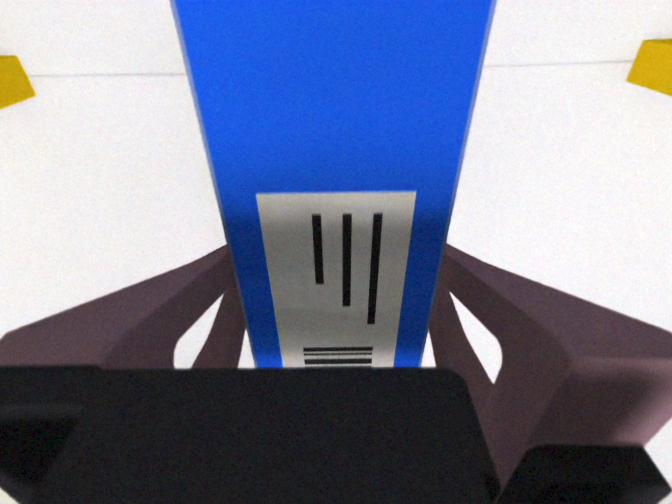

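Scene clock: 295.87 s.
Joint torques (N m): arm1=[0.85 -6.18 8.09 0.08 -0.04 0] | arm2=[0.32 -9.11 8.27 0.23 0.03 -0.19] | arm3=[-1.38 -9.82 9.51 0.02 -0.23 -0.11] | arm4=[0.73 -5.83 9.8 0.14 -0.02 0.07] | arm5=[-1.49 -6.12 7.06 -0.2 -0.07 -0.02] | arm6=[0.03 -6.59 8.64 -0.16 -0.03 -0.02] | arm7=[-0.79 -7.41 10.24 -0.18 0.01 0.21] | arm8=[1.2 -6.83 9.51 -0.2 -0.07 -0.1]
Heat: arm1: hottest joint3_rad 41 °C; arm2: hottest joint3_rad 37 °C; arm3: hottest joint3_rad 35 °C; arm4: hottest joint3_rad 47 °C; arm5: hottest joint3_rad 39 °C; arm6: hottest joint3_rad 37 °C; arm7: hottest joint3_rad 47 °C; arm8: hottest joint3_rad 37 °C.
move: arm1 off_target; arm3 off_target; arm4 off_target
Joint velocities: within noise
arm1.joint_positions: joint1_rad=+1.458 joint2_rad=+1.204 joint3_rad=+1.411 joint4_rad=-1.676 joint5_rad=-0.006 joint6_rad=-0.536 gripper_m=+0.05942
arm1.joint_status: not commanded
arm1.hand: x=-1.9749 y=-0.3028 z=+1.1057 quat_wxyz=(-0.046, +0.707, -0.706, -0.011) (m; scene frame)
arm1.hand_target: x=-1.9749 y=-0.3049 z=+1.0994 quat_wxyz=(-0.033, +0.707, -0.707, -0.008) (m; scene frame)
arm1.hand_status: off_target (0.006 m and 5.4 deg from the pose sent, 0.374 m and 3.0 deg at the start; a joint's target at an end of its range on 30 of 61 steps)
arm2, arm5, arm6, arm7, arm8: as last shown
arm3.joint_positions: joint1_rad=+0.314 joint2_rad=+1.208 joint3_rad=+1.425 joint4_rad=-1.674 joint5_rad=-0.005 joint6_rad=-0.298 gripper_m=+0.05848
arm3.joint_status: not commanded
arm3.hand: x=+0.0970 y=-0.5116 z=+1.0971 quat_wxyz=(-0.017, +0.998, +0.001, -0.052) (m; scene frame)
arm3.hand_target: x=+0.0999 y=-0.5100 z=+1.0993 quat_wxyz=(-0.016, +0.999, +0.000, -0.051) (m; scene frame)
arm3.hand_status: off_target (0.004 m and 6.3 deg from the pose sent, 0.336 m and 1.8 deg at the start; a joint's target at an end of its range on 34 of 61 steps)
arm4.joint_positions: joint1_rad=+0.167 joint2_rad=+1.183 joint3_rad=+1.426 joint4_rad=-1.687 joint5_rad=+0.005 joint6_rad=-0.447 gripper_m=+0.05931
arm4.joint_status: not commanded
arm4.hand: x=+1.8427 y=-0.2996 z=+1.1036 quat_wxyz=(-0.053, +0.704, -0.708, -0.019) (m; scene frame)
arm4.hand_target: x=+1.8401 y=-0.2999 z=+1.0993 quat_wxyz=(-0.044, +0.706, -0.706, -0.015) (m; scene frame)
arm4.hand_status: off_target (0.005 m and 6.5 deg from the pose sent, 0.349 m and 0.7 deg at the start; a joint's target at an end of its range on 33 of 61 steps)
pictures: none
No camera images: "cameras" was empty.

Scene clock: 298.77 s.
Joint torques (N m): arm1=[1.08 -6.59 8.09 0.1 0 0.06] | arm2=[0.26 -9.11 8.27 0.23 0.03 -0.19] | arm3=[-0.03 -9.76 9.5 -0.02 -0.1 0.13] | arm4=[-0.03 -5.6 9.78 0.17 -0.09 0.1] | arm5=[-1.55 -6.12 7.12 -0.01 -0.09 -0.03] | arm6=[0.03 -6.59 8.62 -0.14 -0.03 -0.02] | arm7=[-0.85 -7.41 10.24 -0.16 0 0.21] | arm8=[1.32 -7.06 9.57 -0.16 -0.09 -0.11]
Heat: arm1: hottest joint3_rad 41 °C; arm2: hottest joint3_rad 37 °C; arm3: hottest joint3_rad 35 °C; arm4: hottest joint3_rad 46 °C; arm5: hottest joint3_rad 39 °C; arm6: hottest joint3_rad 37 °C; arm7: hottest joint3_rad 47 °C; arm8: hottest joint3_rad 37 °C.
move: arm1 done; arm3 done; arm4 done
Joint velocities: within noise
arm1.joint_positions: joint1_rad=-1.546 joint2_rad=+1.210 joint3_rad=+1.411 joint4_rad=-1.676 joint5_rad=-0.006 joint6_rad=-0.066 gripper_m=+0.05939
arm1.joint_status: all done
arm1.hand: x=-2.2878 y=-0.9249 z=+1.1093 quat_wxyz=(-0.033, -0.813, -0.579, +0.041) (m; scene frame)
arm1.hand_target: x=-2.2862 y=-0.9225 z=+1.1047 quat_wxyz=(-0.029, -0.815, -0.577, +0.032) (m; scene frame)
arm1.hand_status: not commanded
arm2, arm5, arm6, arm7, arm8: as last shown
arm3.joint_positions: joint1_rad=+2.157 joint2_rad=+1.208 joint3_rad=+1.425 joint4_rad=-1.674 joint5_rad=-0.009 joint6_rad=-0.086 gripper_m=+0.05852
arm3.joint_status: all done
arm3.hand: x=+0.4259 y=-0.9653 z=+1.0963 quat_wxyz=(+0.041, +0.684, +0.727, -0.035) (m; scene frame)
arm3.hand_target: x=+0.4275 y=-0.9631 z=+1.0985 quat_wxyz=(+0.040, +0.688, +0.724, -0.034) (m; scene frame)
arm3.hand_status: not commanded
arm4.joint_positions: joint1_rad=-1.882 joint2_rad=+1.183 joint3_rad=+1.426 joint4_rad=-1.687 joint5_rad=+0.008 joint6_rad=+0.013 gripper_m=+0.05937
arm4.joint_status: all done
arm4.hand: x=+1.8959 y=-0.8842 z=+1.1088 quat_wxyz=(-0.052, -0.453, -0.889, +0.038) (m; scene frame)
arm4.hand_target: x=+1.8956 y=-0.8828 z=+1.1043 quat_wxyz=(-0.044, -0.455, -0.889, +0.034) (m; scene frame)
arm4.hand_status: not commanded
pictures: none
No camera images: "cameras" was empty.

Scene clock: 301.60 s.
Joint torques (N m): arm1=[1.73 -19.96 12.46 -0.25 0.18 0.06] | arm2=[0.32 -9.11 8.25 0.23 0.03 -0.2] | arm3=[0.03 -23.3 14.16 -0.38 0.03 0.12] | arm4=[-0.97 -18.43 15.01 -0.23 -0.15 0.09] | arm5=[-1.61 -5.95 6.98 0.01 -0.06 0] | arm6=[0.03 -6.53 8.62 -0.16 -0.03 -0.02] | arm7=[-0.85 -7.53 10.29 -0.24 0 0.2] | arm8=[1.2 -6.89 9.51 -0.29 -0.09 -0.08]
Heat: arm1: hottest joint3_rad 41 °C; arm2: hottest joint3_rad 37 °C; arm3: hottest joint3_rad 35 °C; arm4: hottest joint3_rad 47 °C; arm5: hottest joint3_rad 39 °C; arm6: hottest joint3_rad 37 °C; arm7: hottest joint3_rad 47 °C; arm8: hottest joint3_rad 37 °C.
move: arm1 off_target; arm3 off_target; arm4 off_target
Joint velocities: within noise
arm1.joint_positions: joint1_rad=-1.546 joint2_rad=+2.201 joint3_rad=+2.042 joint4_rad=-1.442 joint5_rad=+0.004 joint6_rad=-0.063 gripper_m=+0.05939
arm1.joint_status: not commanded
arm1.hand: x=-2.4130 y=-1.2218 z=+0.8620 quat_wxyz=(+0.004, -0.815, -0.579, -0.010) (m; scene frame)
arm1.hand_target: x=-2.4158 y=-1.2334 z=+0.8701 quat_wxyz=(+0.000, -0.817, -0.577, +0.000) (m; scene frame)
arm1.hand_status: off_target (0.015 m and 1.3 deg from the pose sent, 0.411 m and 6.1 deg at the start)
arm2, arm5, arm6, arm7, arm8: as last shown
arm3.joint_positions: joint1_rad=+2.157 joint2_rad=+2.118 joint3_rad=+1.953 joint4_rad=-1.446 joint5_rad=+0.001 joint6_rad=-0.085 gripper_m=+0.05852
arm3.joint_status: not commanded
arm3.hand: x=+0.4184 y=-1.2560 z=+0.8581 quat_wxyz=(-0.014, +0.685, +0.728, +0.019) (m; scene frame)
arm3.hand_target: x=+0.4220 y=-1.2707 z=+0.8802 quat_wxyz=(+0.001, +0.688, +0.725, +0.000) (m; scene frame)
arm3.hand_status: off_target (0.027 m and 2.7 deg from the pose sent, 0.375 m and 6.2 deg at the start)
arm4.joint_positions: joint1_rad=-1.882 joint2_rad=+2.289 joint3_rad=+2.289 joint4_rad=-1.586 joint5_rad=-0.013 joint6_rad=+0.013 gripper_m=+0.05937
arm4.joint_status: not commanded
arm4.hand: x=+2.1097 y=-1.1705 z=+0.8791 quat_wxyz=(+0.007, -0.454, -0.891, -0.002) (m; scene frame)
arm4.hand_target: x=+2.1135 y=-1.1814 z=+0.8800 quat_wxyz=(-0.001, -0.459, -0.889, +0.000) (m; scene frame)
arm4.hand_status: off_target (0.012 m and 1.0 deg from the pose sent, 0.434 m and 7.5 deg at the start)
pictures: cam_arm1, cam_arm3, cam_arm4

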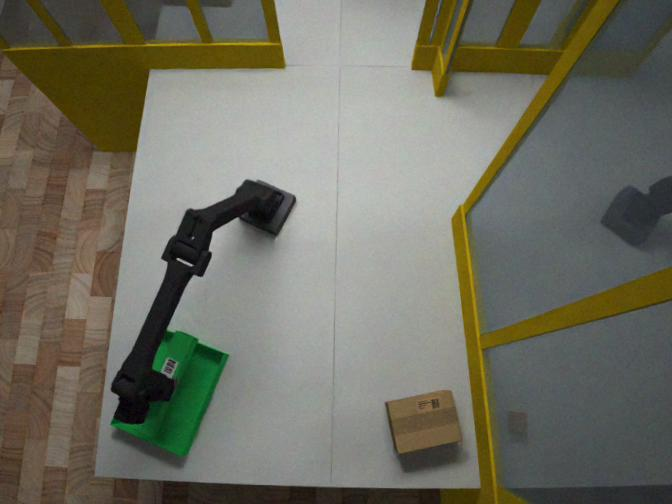

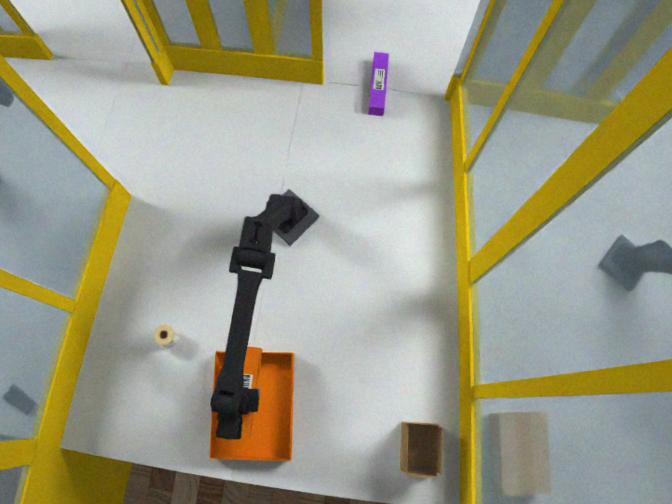

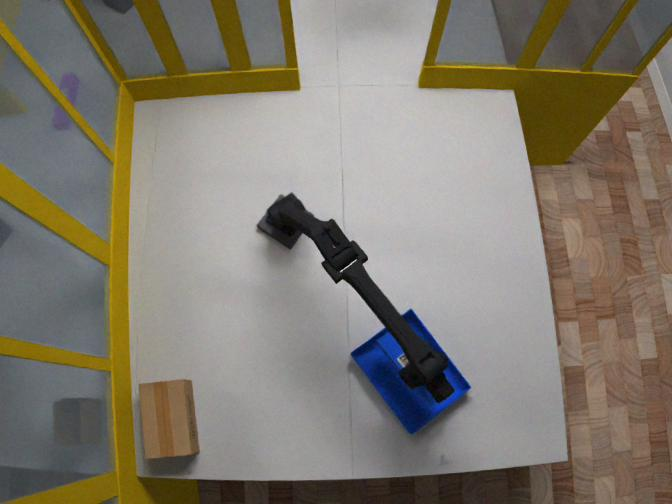

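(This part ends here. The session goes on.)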